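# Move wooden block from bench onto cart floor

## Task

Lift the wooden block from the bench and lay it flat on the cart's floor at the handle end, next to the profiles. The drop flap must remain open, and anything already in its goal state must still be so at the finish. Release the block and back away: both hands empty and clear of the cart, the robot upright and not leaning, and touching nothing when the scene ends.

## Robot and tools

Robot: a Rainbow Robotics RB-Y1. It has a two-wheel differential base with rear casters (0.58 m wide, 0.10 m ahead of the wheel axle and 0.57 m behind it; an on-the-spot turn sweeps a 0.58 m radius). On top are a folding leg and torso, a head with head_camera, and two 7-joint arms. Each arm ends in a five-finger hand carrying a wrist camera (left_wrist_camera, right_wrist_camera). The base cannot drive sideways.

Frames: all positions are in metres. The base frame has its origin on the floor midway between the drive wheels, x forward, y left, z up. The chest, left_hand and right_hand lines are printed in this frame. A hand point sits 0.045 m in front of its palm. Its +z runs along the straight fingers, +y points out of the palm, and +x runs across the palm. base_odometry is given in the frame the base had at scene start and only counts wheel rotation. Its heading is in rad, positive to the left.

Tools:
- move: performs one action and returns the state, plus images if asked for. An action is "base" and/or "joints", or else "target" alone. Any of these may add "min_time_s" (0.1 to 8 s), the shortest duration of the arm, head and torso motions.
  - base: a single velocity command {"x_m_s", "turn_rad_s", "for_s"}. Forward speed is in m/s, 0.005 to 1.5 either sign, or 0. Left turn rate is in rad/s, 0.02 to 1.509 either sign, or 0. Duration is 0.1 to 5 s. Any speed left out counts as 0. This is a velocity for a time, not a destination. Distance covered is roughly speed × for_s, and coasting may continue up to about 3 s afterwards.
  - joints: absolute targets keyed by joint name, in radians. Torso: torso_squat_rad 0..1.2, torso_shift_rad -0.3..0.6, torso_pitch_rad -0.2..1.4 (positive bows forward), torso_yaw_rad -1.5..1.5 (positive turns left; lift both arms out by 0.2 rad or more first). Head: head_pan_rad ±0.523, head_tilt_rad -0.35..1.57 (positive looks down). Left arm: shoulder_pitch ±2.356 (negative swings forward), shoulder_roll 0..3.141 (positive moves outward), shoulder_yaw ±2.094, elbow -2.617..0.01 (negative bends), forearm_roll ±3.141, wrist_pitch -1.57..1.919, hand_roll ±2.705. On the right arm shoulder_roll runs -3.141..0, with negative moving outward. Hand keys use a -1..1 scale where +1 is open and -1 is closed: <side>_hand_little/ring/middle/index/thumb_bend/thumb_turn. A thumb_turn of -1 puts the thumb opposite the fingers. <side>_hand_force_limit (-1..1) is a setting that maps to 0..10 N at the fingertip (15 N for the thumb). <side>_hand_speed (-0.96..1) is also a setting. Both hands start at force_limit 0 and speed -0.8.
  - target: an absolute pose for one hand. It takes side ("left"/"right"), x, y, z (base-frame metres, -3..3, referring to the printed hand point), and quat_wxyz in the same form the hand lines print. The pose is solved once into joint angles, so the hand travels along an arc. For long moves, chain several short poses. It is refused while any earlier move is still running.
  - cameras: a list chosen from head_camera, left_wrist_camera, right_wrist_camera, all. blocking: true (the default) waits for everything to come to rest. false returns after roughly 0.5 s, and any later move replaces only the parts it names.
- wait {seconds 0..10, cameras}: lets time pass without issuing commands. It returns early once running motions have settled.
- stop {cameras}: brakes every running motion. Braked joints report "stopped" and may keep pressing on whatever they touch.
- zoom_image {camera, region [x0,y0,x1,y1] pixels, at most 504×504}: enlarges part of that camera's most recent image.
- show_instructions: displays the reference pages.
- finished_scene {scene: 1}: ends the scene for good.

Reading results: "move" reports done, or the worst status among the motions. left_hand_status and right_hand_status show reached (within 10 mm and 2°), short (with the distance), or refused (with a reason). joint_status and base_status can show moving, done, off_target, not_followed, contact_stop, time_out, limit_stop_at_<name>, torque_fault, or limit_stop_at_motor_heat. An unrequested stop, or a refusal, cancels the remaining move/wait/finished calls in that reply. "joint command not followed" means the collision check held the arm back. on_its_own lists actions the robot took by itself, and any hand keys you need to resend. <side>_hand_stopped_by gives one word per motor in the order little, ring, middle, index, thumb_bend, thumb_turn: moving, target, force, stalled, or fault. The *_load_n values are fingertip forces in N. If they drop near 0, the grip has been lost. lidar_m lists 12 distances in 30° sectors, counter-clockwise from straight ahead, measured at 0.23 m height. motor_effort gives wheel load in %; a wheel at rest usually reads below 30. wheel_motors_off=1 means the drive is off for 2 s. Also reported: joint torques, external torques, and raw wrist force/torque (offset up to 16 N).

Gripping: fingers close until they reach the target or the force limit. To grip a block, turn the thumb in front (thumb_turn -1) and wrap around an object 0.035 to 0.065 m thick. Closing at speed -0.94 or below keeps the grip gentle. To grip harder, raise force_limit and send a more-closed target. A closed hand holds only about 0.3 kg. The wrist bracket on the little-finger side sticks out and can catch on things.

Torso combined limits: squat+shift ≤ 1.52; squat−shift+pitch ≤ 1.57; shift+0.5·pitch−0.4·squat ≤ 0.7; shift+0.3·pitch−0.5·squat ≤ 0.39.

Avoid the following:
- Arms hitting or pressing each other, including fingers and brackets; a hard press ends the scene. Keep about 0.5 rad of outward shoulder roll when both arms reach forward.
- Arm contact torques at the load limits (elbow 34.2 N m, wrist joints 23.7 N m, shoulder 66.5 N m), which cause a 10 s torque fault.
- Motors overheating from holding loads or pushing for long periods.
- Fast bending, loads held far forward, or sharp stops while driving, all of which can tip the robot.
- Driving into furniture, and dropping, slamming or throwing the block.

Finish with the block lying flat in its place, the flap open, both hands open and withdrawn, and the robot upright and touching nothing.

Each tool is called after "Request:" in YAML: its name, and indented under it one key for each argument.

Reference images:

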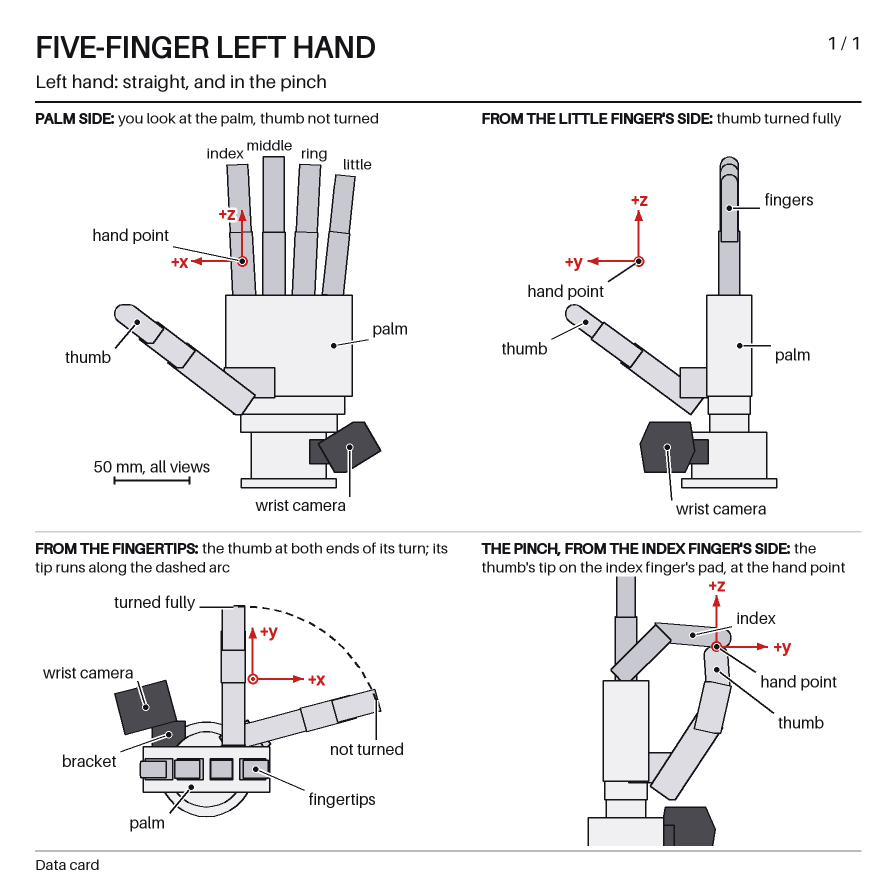

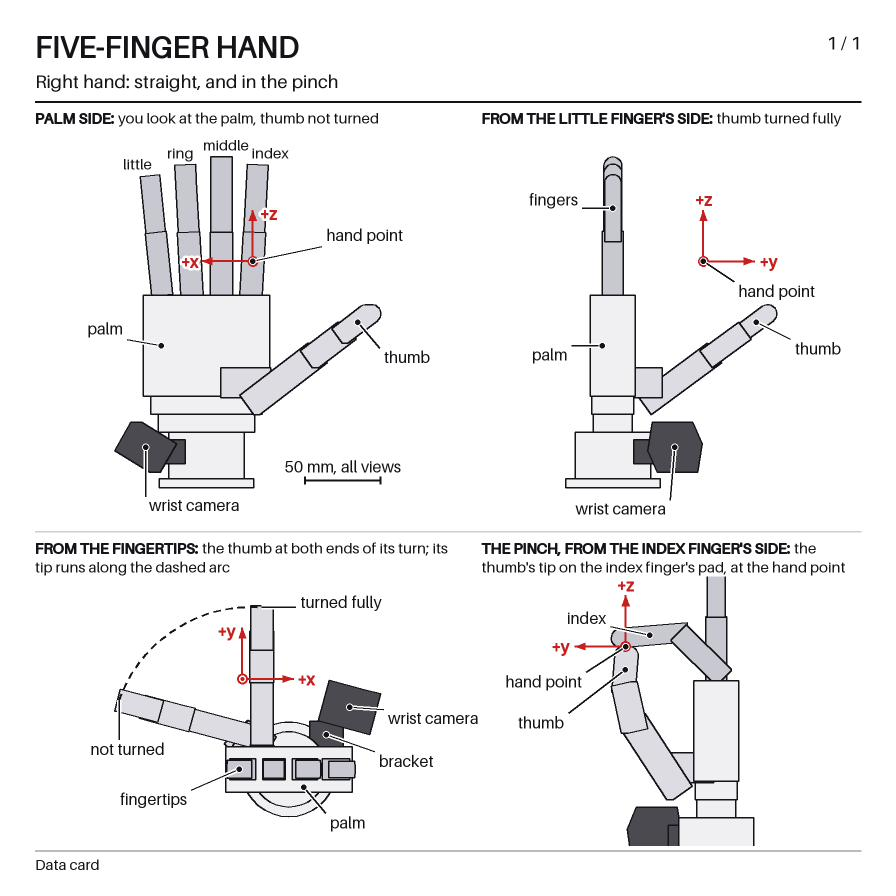

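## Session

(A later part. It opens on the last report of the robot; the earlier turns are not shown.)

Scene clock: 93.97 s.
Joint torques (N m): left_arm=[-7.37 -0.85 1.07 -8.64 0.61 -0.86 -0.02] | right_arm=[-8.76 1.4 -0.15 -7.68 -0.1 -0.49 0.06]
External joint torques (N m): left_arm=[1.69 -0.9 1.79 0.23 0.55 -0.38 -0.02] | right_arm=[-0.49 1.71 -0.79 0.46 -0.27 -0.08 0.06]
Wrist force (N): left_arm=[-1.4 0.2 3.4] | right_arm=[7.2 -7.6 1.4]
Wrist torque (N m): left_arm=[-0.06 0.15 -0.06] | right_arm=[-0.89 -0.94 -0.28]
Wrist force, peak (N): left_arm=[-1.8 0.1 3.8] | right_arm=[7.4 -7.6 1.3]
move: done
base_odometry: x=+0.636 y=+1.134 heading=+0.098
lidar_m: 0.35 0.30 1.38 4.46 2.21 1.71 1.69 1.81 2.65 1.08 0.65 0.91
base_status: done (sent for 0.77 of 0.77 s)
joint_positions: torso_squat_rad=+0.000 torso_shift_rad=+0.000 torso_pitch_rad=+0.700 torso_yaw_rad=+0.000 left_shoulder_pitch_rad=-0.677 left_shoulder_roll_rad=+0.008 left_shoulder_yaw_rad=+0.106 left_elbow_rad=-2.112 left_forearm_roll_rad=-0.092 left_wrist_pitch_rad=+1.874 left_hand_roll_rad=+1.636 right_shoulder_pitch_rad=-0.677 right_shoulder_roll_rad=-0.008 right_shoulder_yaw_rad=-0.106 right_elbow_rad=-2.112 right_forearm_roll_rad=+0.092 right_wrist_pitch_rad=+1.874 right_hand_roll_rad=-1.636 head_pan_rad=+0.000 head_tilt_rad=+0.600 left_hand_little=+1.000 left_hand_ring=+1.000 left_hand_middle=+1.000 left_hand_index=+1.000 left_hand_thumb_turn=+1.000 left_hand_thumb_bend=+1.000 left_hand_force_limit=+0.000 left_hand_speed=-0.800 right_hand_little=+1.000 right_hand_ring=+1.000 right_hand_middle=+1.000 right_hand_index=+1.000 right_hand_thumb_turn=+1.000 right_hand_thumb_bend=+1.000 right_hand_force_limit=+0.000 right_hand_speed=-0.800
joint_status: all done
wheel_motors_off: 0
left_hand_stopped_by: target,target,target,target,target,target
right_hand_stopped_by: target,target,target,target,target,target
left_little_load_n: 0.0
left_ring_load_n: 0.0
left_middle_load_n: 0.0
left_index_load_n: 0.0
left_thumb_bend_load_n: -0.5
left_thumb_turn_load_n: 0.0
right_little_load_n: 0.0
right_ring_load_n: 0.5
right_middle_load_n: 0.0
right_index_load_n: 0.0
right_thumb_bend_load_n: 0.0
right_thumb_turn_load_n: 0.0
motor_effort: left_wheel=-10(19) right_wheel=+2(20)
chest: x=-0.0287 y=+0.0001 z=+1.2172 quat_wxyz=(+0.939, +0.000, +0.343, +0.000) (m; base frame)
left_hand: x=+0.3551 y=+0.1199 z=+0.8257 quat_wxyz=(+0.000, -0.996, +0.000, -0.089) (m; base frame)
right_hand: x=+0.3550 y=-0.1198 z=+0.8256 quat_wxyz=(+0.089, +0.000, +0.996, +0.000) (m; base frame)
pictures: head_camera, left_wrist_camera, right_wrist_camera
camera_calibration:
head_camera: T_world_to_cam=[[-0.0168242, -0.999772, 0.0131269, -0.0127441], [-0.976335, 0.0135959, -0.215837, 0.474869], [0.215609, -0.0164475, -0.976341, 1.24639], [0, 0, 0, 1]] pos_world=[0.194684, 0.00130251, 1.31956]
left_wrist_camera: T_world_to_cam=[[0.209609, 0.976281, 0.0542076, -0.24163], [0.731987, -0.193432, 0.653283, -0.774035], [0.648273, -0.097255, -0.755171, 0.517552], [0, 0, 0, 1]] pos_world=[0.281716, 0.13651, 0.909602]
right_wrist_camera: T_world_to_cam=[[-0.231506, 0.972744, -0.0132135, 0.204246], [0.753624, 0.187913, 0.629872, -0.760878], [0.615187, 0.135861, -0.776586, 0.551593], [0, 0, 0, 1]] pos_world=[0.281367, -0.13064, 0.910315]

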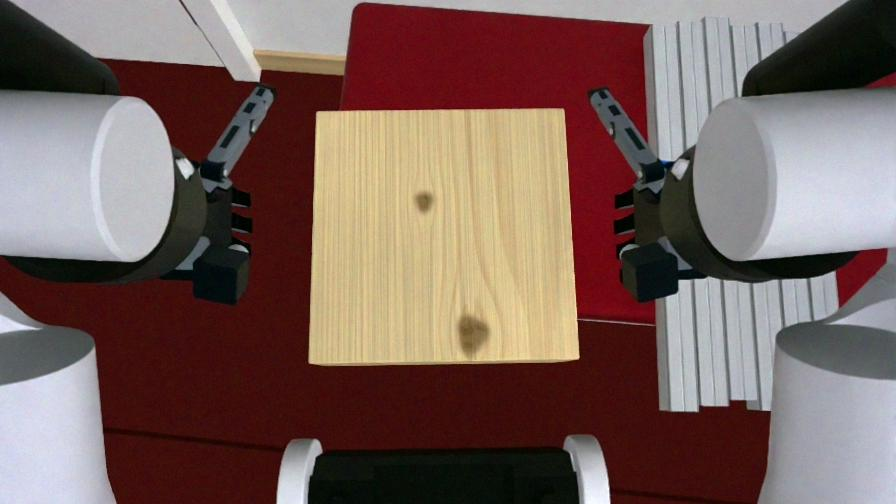

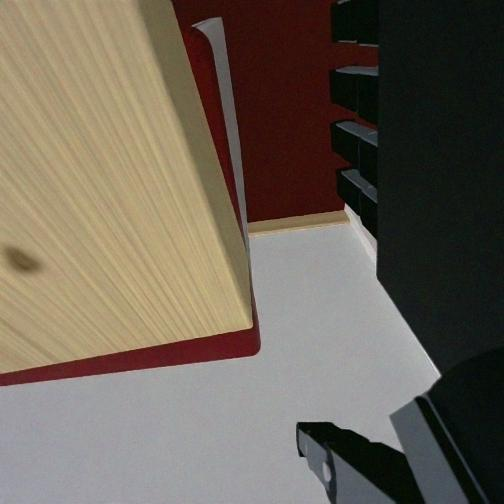

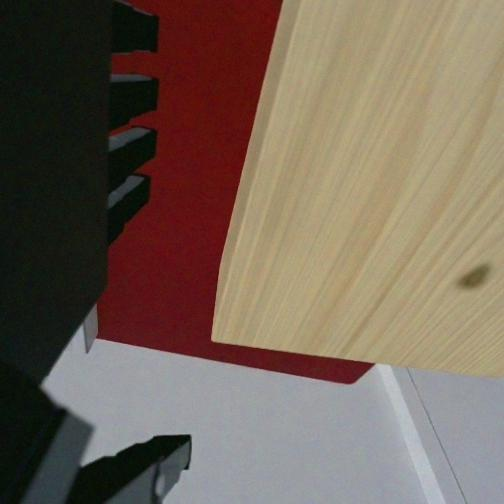

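Request:
move:
  base: {"x_m_s": 0.05, "for_s": 0.3}
  joints: {"torso_squat_rad": 0.363, "head_tilt_rad": 0.6}
  min_time_s: 1.5

Request:
move:
  joints: {"left_shoulder_pitch_rad": -0.7127, "left_shoulder_roll_rad": 0.0024, "left_shoulder_yaw_rad": -0.0522, "left_elbow_rad": -2.0595, "left_forearm_roll_rad": -0.1319, "left_wrist_pitch_rad": 1.874, "left_hand_roll_rad": 1.79, "right_shoulder_pitch_rad": -0.7127, "right_shoulder_roll_rad": -0.0024, "right_shoulder_yaw_rad": 0.0522, "right_elbow_rad": -2.0595, "right_forearm_roll_rad": 0.1319, "right_wrist_pitch_rad": 1.874, "right_hand_roll_rad": -1.79}
  min_time_s: 1.2
  cameras: ["all"]

Scene clock: 96.93 s.
Joint torques (N m): left_arm=[-7.74 -0.48 0.8 -8.27 0.68 -0.73 -0.06] | right_arm=[-3.01 1.19 -0.05 0.11 -0.03 -0.45 -0.02]
External joint torques (N m): left_arm=[1.34 -0.54 1.52 0.61 0.61 -0.24 -0.07] | right_arm=[5.3 1.51 -0.69 8.24 -0.2 -0.04 -0.02]
Wrist force (N): left_arm=[-1.6 -0.3 3.7] | right_arm=[6.9 -7.9 -36.3]
Wrist torque (N m): left_arm=[-0.22 0.17 -0.04] | right_arm=[1.44 0.46 -0.30]
Wrist force, peak (N): left_arm=[-1.6 0.3 4.0] | right_arm=[6.5 -8.1 -37.0]
move: done
base_odometry: x=+0.651 y=+1.135 heading=+0.098
lidar_m: 0.35 0.29 1.36 4.46 2.21 1.72 1.69 1.82 2.69 1.07 0.64 0.89
base_status: done (sent for 0.3 of 0.3 s)
joint_positions: torso_squat_rad=+0.363 torso_shift_rad=-0.001 torso_pitch_rad=+0.699 torso_yaw_rad=+0.000 left_shoulder_pitch_rad=-0.677 left_shoulder_roll_rad=+0.008 left_shoulder_yaw_rad=+0.106 left_elbow_rad=-2.112 left_forearm_roll_rad=-0.092 left_wrist_pitch_rad=+1.874 left_hand_roll_rad=+1.636 right_shoulder_pitch_rad=-0.678 right_shoulder_roll_rad=-0.008 right_shoulder_yaw_rad=-0.106 right_elbow_rad=-2.114 right_forearm_roll_rad=+0.092 right_wrist_pitch_rad=+1.874 right_hand_roll_rad=-1.636 head_pan_rad=+0.000 head_tilt_rad=+0.600 left_hand_little=+1.000 left_hand_ring=+1.000 left_hand_middle=+1.000 left_hand_index=+1.000 left_hand_thumb_turn=+1.000 left_hand_thumb_bend=+1.000 left_hand_force_limit=+0.000 left_hand_speed=-0.800 right_hand_little=+1.000 right_hand_ring=+1.000 right_hand_middle=+1.000 right_hand_index=+1.000 right_hand_thumb_turn=+1.000 right_hand_thumb_bend=+1.000 right_hand_force_limit=+0.000 right_hand_speed=-0.800
joint_status: all done
wheel_motors_off: 0
left_hand_stopped_by: target,target,target,target,target,target
right_hand_stopped_by: target,target,target,target,target,target
left_little_load_n: 0.0
left_ring_load_n: 0.0
left_middle_load_n: 0.0
left_index_load_n: 0.0
left_thumb_bend_load_n: 0.0
left_thumb_turn_load_n: 0.0
right_little_load_n: 0.0
right_ring_load_n: 0.0
right_middle_load_n: 0.0
right_index_load_n: 0.0
right_thumb_bend_load_n: 0.0
right_thumb_turn_load_n: 0.0
motor_effort: left_wheel=+3(19) right_wheel=+1(20)
chest: x=-0.0294 y=+0.0001 z=+1.1718 quat_wxyz=(+0.940, +0.000, +0.342, +0.000) (m; base frame)
left_hand: x=+0.3550 y=+0.1198 z=+0.7809 quat_wxyz=(+0.000, -0.996, +0.000, -0.089) (m; base frame)
right_hand: x=+0.3558 y=-0.1195 z=+0.7819 quat_wxyz=(+0.091, +0.000, +0.996, +0.000) (m; base frame)
pictures: none

Scene clock: 98.43 s.
Joint torques (N m): left_arm=[-9.85 -2.46 -2.1 -8.21 0.09 -0.81 0.25] | right_arm=[-4.46 14.24 10.51 2.11 -6.87 -0.8 -0.54]
External joint torques (N m): left_arm=[-0.04 -0.82 -1.24 0.66 0.07 -0.34 0.25] | right_arm=[4.59 13.05 9.74 10.24 -7.1 -0.4 -0.53]
Wrist force (N): left_arm=[-1.8 -0.1 3.6] | right_arm=[3.1 -32.1 -38.7]
Wrist torque (N m): left_arm=[-0.15 0.21 0.07] | right_arm=[2.37 0.21 -1.65]
Wrist force, peak (N): left_arm=[-1.8 -0.1 3.9] | right_arm=[2.6 -35.2 -40.2]
move: done
base_odometry: x=+0.651 y=+1.135 heading=+0.098
lidar_m: 0.35 0.28 1.37 4.45 2.22 1.73 1.69 1.82 2.68 1.08 0.65 0.90
base_status: not commanded
joint_positions: torso_squat_rad=+0.363 torso_shift_rad=-0.001 torso_pitch_rad=+0.699 torso_yaw_rad=+0.000 left_shoulder_pitch_rad=-0.713 left_shoulder_roll_rad=+0.003 left_shoulder_yaw_rad=-0.052 left_elbow_rad=-2.060 left_forearm_roll_rad=-0.132 left_wrist_pitch_rad=+1.874 left_hand_roll_rad=+1.790 right_shoulder_pitch_rad=-0.714 right_shoulder_roll_rad=-0.006 right_shoulder_yaw_rad=+0.050 right_elbow_rad=-2.062 right_forearm_roll_rad=+0.134 right_wrist_pitch_rad=+1.874 right_hand_roll_rad=-1.790 head_pan_rad=+0.000 head_tilt_rad=+0.600 left_hand_little=+1.000 left_hand_ring=+1.000 left_hand_middle=+1.000 left_hand_index=+1.000 left_hand_thumb_turn=+1.000 left_hand_thumb_bend=+1.000 left_hand_force_limit=+0.000 left_hand_speed=-0.800 right_hand_little=+1.000 right_hand_ring=+1.000 right_hand_middle=+1.000 right_hand_index=+1.000 right_hand_thumb_turn=+1.000 right_hand_thumb_bend=+1.000 right_hand_force_limit=+0.000 right_hand_speed=-0.800
joint_status: all done
wheel_motors_off: 0
left_hand_stopped_by: target,target,target,target,target,target
right_hand_stopped_by: target,target,target,target,target,target
left_little_load_n: 0.0
left_ring_load_n: 0.0
left_middle_load_n: 0.0
left_index_load_n: 0.0
left_thumb_bend_load_n: 0.0
left_thumb_turn_load_n: 0.0
right_little_load_n: 0.5
right_ring_load_n: 0.5
right_middle_load_n: 1.0
right_index_load_n: 0.0
right_thumb_bend_load_n: -0.5
right_thumb_turn_load_n: 0.0
motor_effort: left_wheel=+1(3) right_wheel=+3(5)
chest: x=-0.0294 y=+0.0001 z=+1.1718 quat_wxyz=(+0.940, +0.000, +0.342, +0.000) (m; base frame)
left_hand: x=+0.3559 y=+0.0707 z=+0.7805 quat_wxyz=(-0.002, -0.996, +0.000, -0.088) (m; base frame)
right_hand: x=+0.3574 y=-0.0732 z=+0.7814 quat_wxyz=(+0.090, +0.001, +0.996, -0.001) (m; base frame)
pictures: head_camera, left_wrist_camera, right_wrist_camera
camera_calibration:
head_camera: T_world_to_cam=[[-0.0172238, -0.999762, 0.013426, -0.0124719], [-0.976019, 0.0138974, -0.217243, 0.466088], [0.217004, -0.0168458, -0.976025, 1.20186], [0, 0, 0, 1]] pos_world=[0.193886, 0.00130003, 1.27447]
left_wrist_camera: T_world_to_cam=[[0.210208, 0.976366, 0.0502307, -0.188356], [0.733147, -0.191416, 0.652576, -0.754516], [0.646768, -0.10035, -0.756056, 0.479544], [0, 0, 0, 1]] pos_world=[0.282611, 0.0876001, 0.864403]
right_wrist_camera: T_world_to_cam=[[-0.228969, 0.973328, -0.0143184, 0.158833], [0.752515, 0.186316, 0.63167, -0.744769], [0.61749, 0.133858, -0.775105, 0.507265], [0, 0, 0, 1]] pos_world=[0.283587, -0.0837357, 0.865906]

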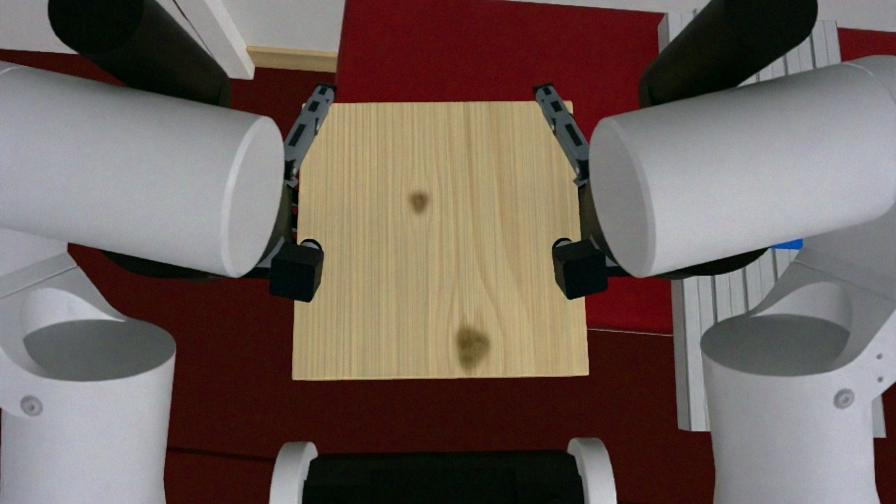

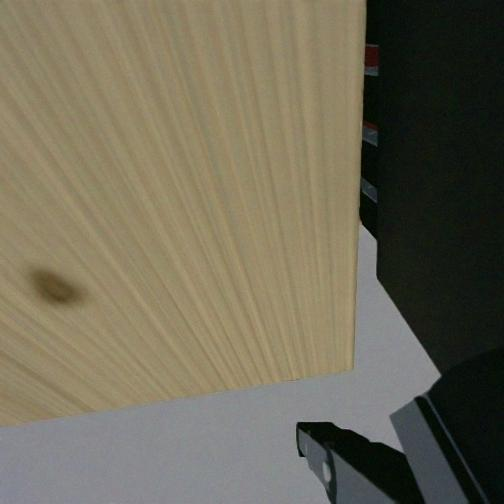

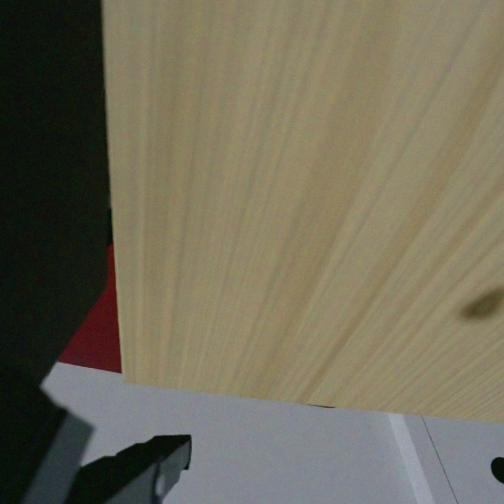

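Request:
move:
  joints: {"torso_squat_rad": 0.29}
  min_time_s: 0.8

Request:
move:
  joints: {"left_shoulder_pitch_rad": -0.7229, "left_shoulder_roll_rad": 0.0008, "left_shoulder_yaw_rad": -0.0975, "left_elbow_rad": -2.0445, "left_forearm_roll_rad": -0.1433, "left_wrist_pitch_rad": 1.874, "left_hand_roll_rad": 1.834, "right_shoulder_pitch_rad": -0.7229, "right_shoulder_roll_rad": -0.0008, "right_shoulder_yaw_rad": 0.0975, "right_elbow_rad": -2.0445, "right_forearm_roll_rad": 0.1433, "right_wrist_pitch_rad": 1.874, "right_hand_roll_rad": -1.834}
  min_time_s: 1
  cameras: ["all"]

Scene clock: 100.50 s.
Joint torques (N m): left_arm=[-8.54 -2.5 -1.31 -8.41 0.04 -0.93 0.3] | right_arm=[-7.65 3.77 3.36 -6.77 -0.45 -0.26 -0.41]
External joint torques (N m): left_arm=[1.25 -0.85 -0.45 0.46 0.03 -0.46 0.3] | right_arm=[1.36 2.55 2.59 1.36 -0.67 0.14 -0.4]
Wrist force (N): left_arm=[-2.0 -0.2 3.8] | right_arm=[6.5 -8.6 0.4]
Wrist torque (N m): left_arm=[-0.17 0.24 0.03] | right_arm=[-0.85 -0.93 -0.43]
Wrist force, peak (N): left_arm=[-1.9 -0.2 4.1] | right_arm=[3.0 -32.3 -38.7]
move: done
base_odometry: x=+0.651 y=+1.135 heading=+0.098
lidar_m: 0.34 0.28 1.36 4.46 2.21 1.72 1.68 1.82 2.68 1.07 0.65 0.90
base_status: not commanded
joint_positions: torso_squat_rad=+0.290 torso_shift_rad=+0.000 torso_pitch_rad=+0.700 torso_yaw_rad=+0.000 left_shoulder_pitch_rad=-0.713 left_shoulder_roll_rad=+0.003 left_shoulder_yaw_rad=-0.052 left_elbow_rad=-2.060 left_forearm_roll_rad=-0.132 left_wrist_pitch_rad=+1.874 left_hand_roll_rad=+1.790 right_shoulder_pitch_rad=-0.713 right_shoulder_roll_rad=-0.003 right_shoulder_yaw_rad=+0.052 right_elbow_rad=-2.060 right_forearm_roll_rad=+0.132 right_wrist_pitch_rad=+1.874 right_hand_roll_rad=-1.790 head_pan_rad=+0.000 head_tilt_rad=+0.600 left_hand_little=+1.000 left_hand_ring=+1.000 left_hand_middle=+1.000 left_hand_index=+1.000 left_hand_thumb_turn=+1.000 left_hand_thumb_bend=+1.000 left_hand_force_limit=+0.000 left_hand_speed=-0.800 right_hand_little=+1.000 right_hand_ring=+1.000 right_hand_middle=+1.000 right_hand_index=+1.000 right_hand_thumb_turn=+1.000 right_hand_thumb_bend=+1.000 right_hand_force_limit=+0.000 right_hand_speed=-0.800
joint_status: all done
wheel_motors_off: 0
left_hand_stopped_by: target,target,target,target,target,target
right_hand_stopped_by: target,target,target,target,target,target
left_little_load_n: 0.0
left_ring_load_n: 0.0
left_middle_load_n: 0.0
left_index_load_n: 0.0
left_thumb_bend_load_n: 0.0
left_thumb_turn_load_n: 0.0
right_little_load_n: 0.0
right_ring_load_n: 0.5
right_middle_load_n: 0.0
right_index_load_n: 0.0
right_thumb_bend_load_n: 0.0
right_thumb_turn_load_n: 0.0
motor_effort: left_wheel=+3(3) right_wheel=+3(5)
chest: x=-0.0287 y=+0.0001 z=+1.1879 quat_wxyz=(+0.939, +0.000, +0.343, +0.000) (m; base frame)
left_hand: x=+0.3560 y=+0.0708 z=+0.7960 quat_wxyz=(-0.002, -0.996, +0.000, -0.087) (m; base frame)
right_hand: x=+0.3562 y=-0.0710 z=+0.7962 quat_wxyz=(+0.087, +0.000, +0.996, +0.001) (m; base frame)
pictures: none

Scene clock: 101.80 s.
Joint torques (N m): left_arm=[-13.16 -12.33 -9.75 -8.13 6.99 -2.95 0.82] | right_arm=[-14.21 15.37 13.92 -6.67 -7.77 -1.8 0.42]
External joint torques (N m): left_arm=[-3.23 -10.25 -8.89 0.74 7 -2.48 0.81] | right_arm=[-5.04 13.73 13.13 1.46 -8.02 -1.41 0.42]
Wrist force (N): left_arm=[-3.8 -30.6 -3.8] | right_arm=[3.4 -38.6 -2.0]
Wrist torque (N m): left_arm=[-0.09 -0.15 1.57] | right_arm=[-0.36 -0.85 -1.01]
Wrist force, peak (N): left_arm=[-3.6 -31.5 -4.4] | right_arm=[2.8 -40.2 -1.6]
move: done
base_odometry: x=+0.651 y=+1.135 heading=+0.098
lidar_m: 0.34 0.29 1.38 4.45 2.22 1.72 1.69 1.83 2.69 1.08 0.65 0.90
base_status: not commanded
joint_positions: torso_squat_rad=+0.290 torso_shift_rad=+0.000 torso_pitch_rad=+0.700 torso_yaw_rad=+0.000 left_shoulder_pitch_rad=-0.722 left_shoulder_roll_rad=+0.003 left_shoulder_yaw_rad=-0.095 left_elbow_rad=-2.045 left_forearm_roll_rad=-0.145 left_wrist_pitch_rad=+1.875 left_hand_roll_rad=+1.834 right_shoulder_pitch_rad=-0.722 right_shoulder_roll_rad=-0.004 right_shoulder_yaw_rad=+0.094 right_elbow_rad=-2.045 right_forearm_roll_rad=+0.145 right_wrist_pitch_rad=+1.874 right_hand_roll_rad=-1.834 head_pan_rad=+0.000 head_tilt_rad=+0.600 left_hand_little=+1.000 left_hand_ring=+1.000 left_hand_middle=+1.000 left_hand_index=+1.000 left_hand_thumb_turn=+1.000 left_hand_thumb_bend=+1.000 left_hand_force_limit=+0.000 left_hand_speed=-0.800 right_hand_little=+1.000 right_hand_ring=+1.000 right_hand_middle=+1.000 right_hand_index=+1.000 right_hand_thumb_turn=+1.000 right_hand_thumb_bend=+1.000 right_hand_force_limit=+0.000 right_hand_speed=-0.800
joint_status: all done
wheel_motors_off: 0
left_hand_stopped_by: target,target,target,target,target,target
right_hand_stopped_by: target,target,target,target,target,target
left_little_load_n: 0.0
left_ring_load_n: 0.5
left_middle_load_n: 0.5
left_index_load_n: 0.0
left_thumb_bend_load_n: 0.0
left_thumb_turn_load_n: 0.0
right_little_load_n: 0.0
right_ring_load_n: 0.5
right_middle_load_n: 0.5
right_index_load_n: 0.5
right_thumb_bend_load_n: 0.0
right_thumb_turn_load_n: 0.0
motor_effort: left_wheel=+3(4) right_wheel=+4(5)
chest: x=-0.0287 y=+0.0001 z=+1.1880 quat_wxyz=(+0.939, +0.000, +0.343, +0.000) (m; base frame)
left_hand: x=+0.3554 y=+0.0598 z=+0.7955 quat_wxyz=(+0.001, -0.996, -0.001, -0.087) (m; base frame)
right_hand: x=+0.3556 y=-0.0604 z=+0.7955 quat_wxyz=(+0.087, +0.002, +0.996, -0.002) (m; base frame)
pictures: head_camera, left_wrist_camera, right_wrist_camera
camera_calibration:
head_camera: T_world_to_cam=[[-0.0169447, -0.999769, 0.0132005, -0.0124331], [-0.976312, 0.013696, -0.215934, 0.468689], [0.215704, -0.0165467, -0.976319, 1.21784], [0, 0, 0, 1]] pos_world=[0.194684, 0.00130177, 1.29037]
left_wrist_camera: T_world_to_cam=[[0.207587, 0.976626, 0.0557675, -0.181954], [0.734231, -0.193228, 0.65082, -0.764957], [0.646384, -0.0941555, -0.757181, 0.490915], [0, 0, 0, 1]] pos_world=[0.282107, 0.0761124, 0.879708]
right_wrist_camera: T_world_to_cam=[[-0.228108, 0.973509, -0.0157397, 0.147089], [0.755716, 0.187222, 0.627568, -0.752453], [0.61389, 0.131258, -0.778403, 0.521289], [0, 0, 0, 1]] pos_world=[0.282179, -0.0707403, 0.880304]

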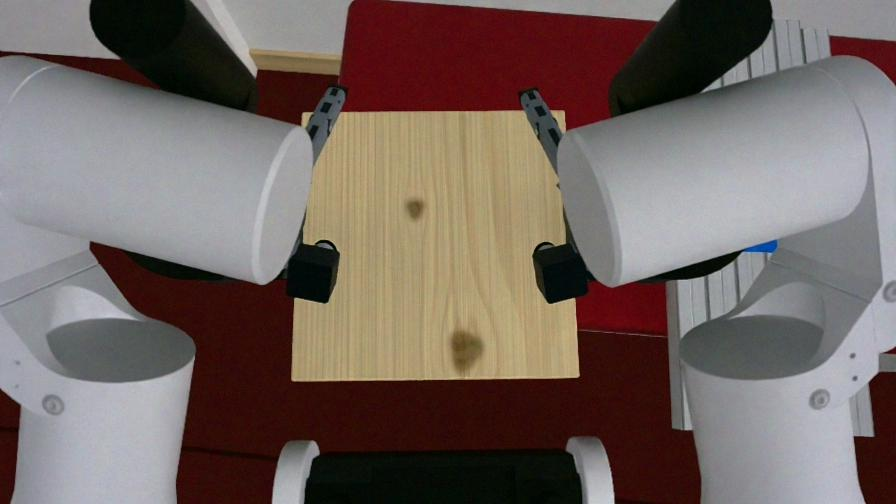

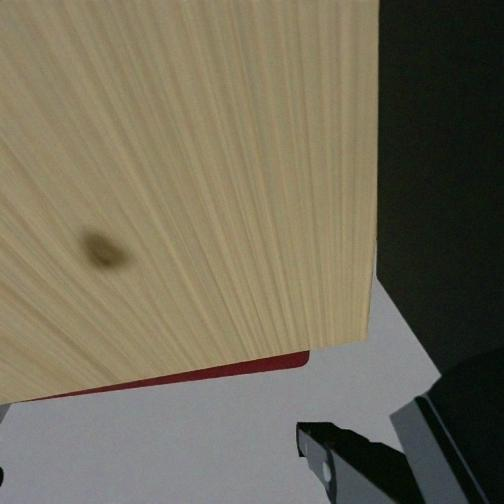

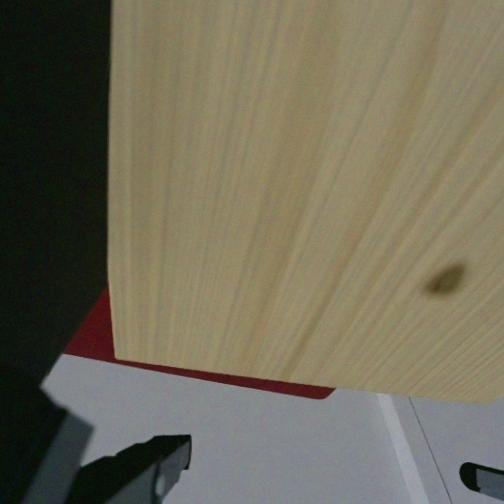

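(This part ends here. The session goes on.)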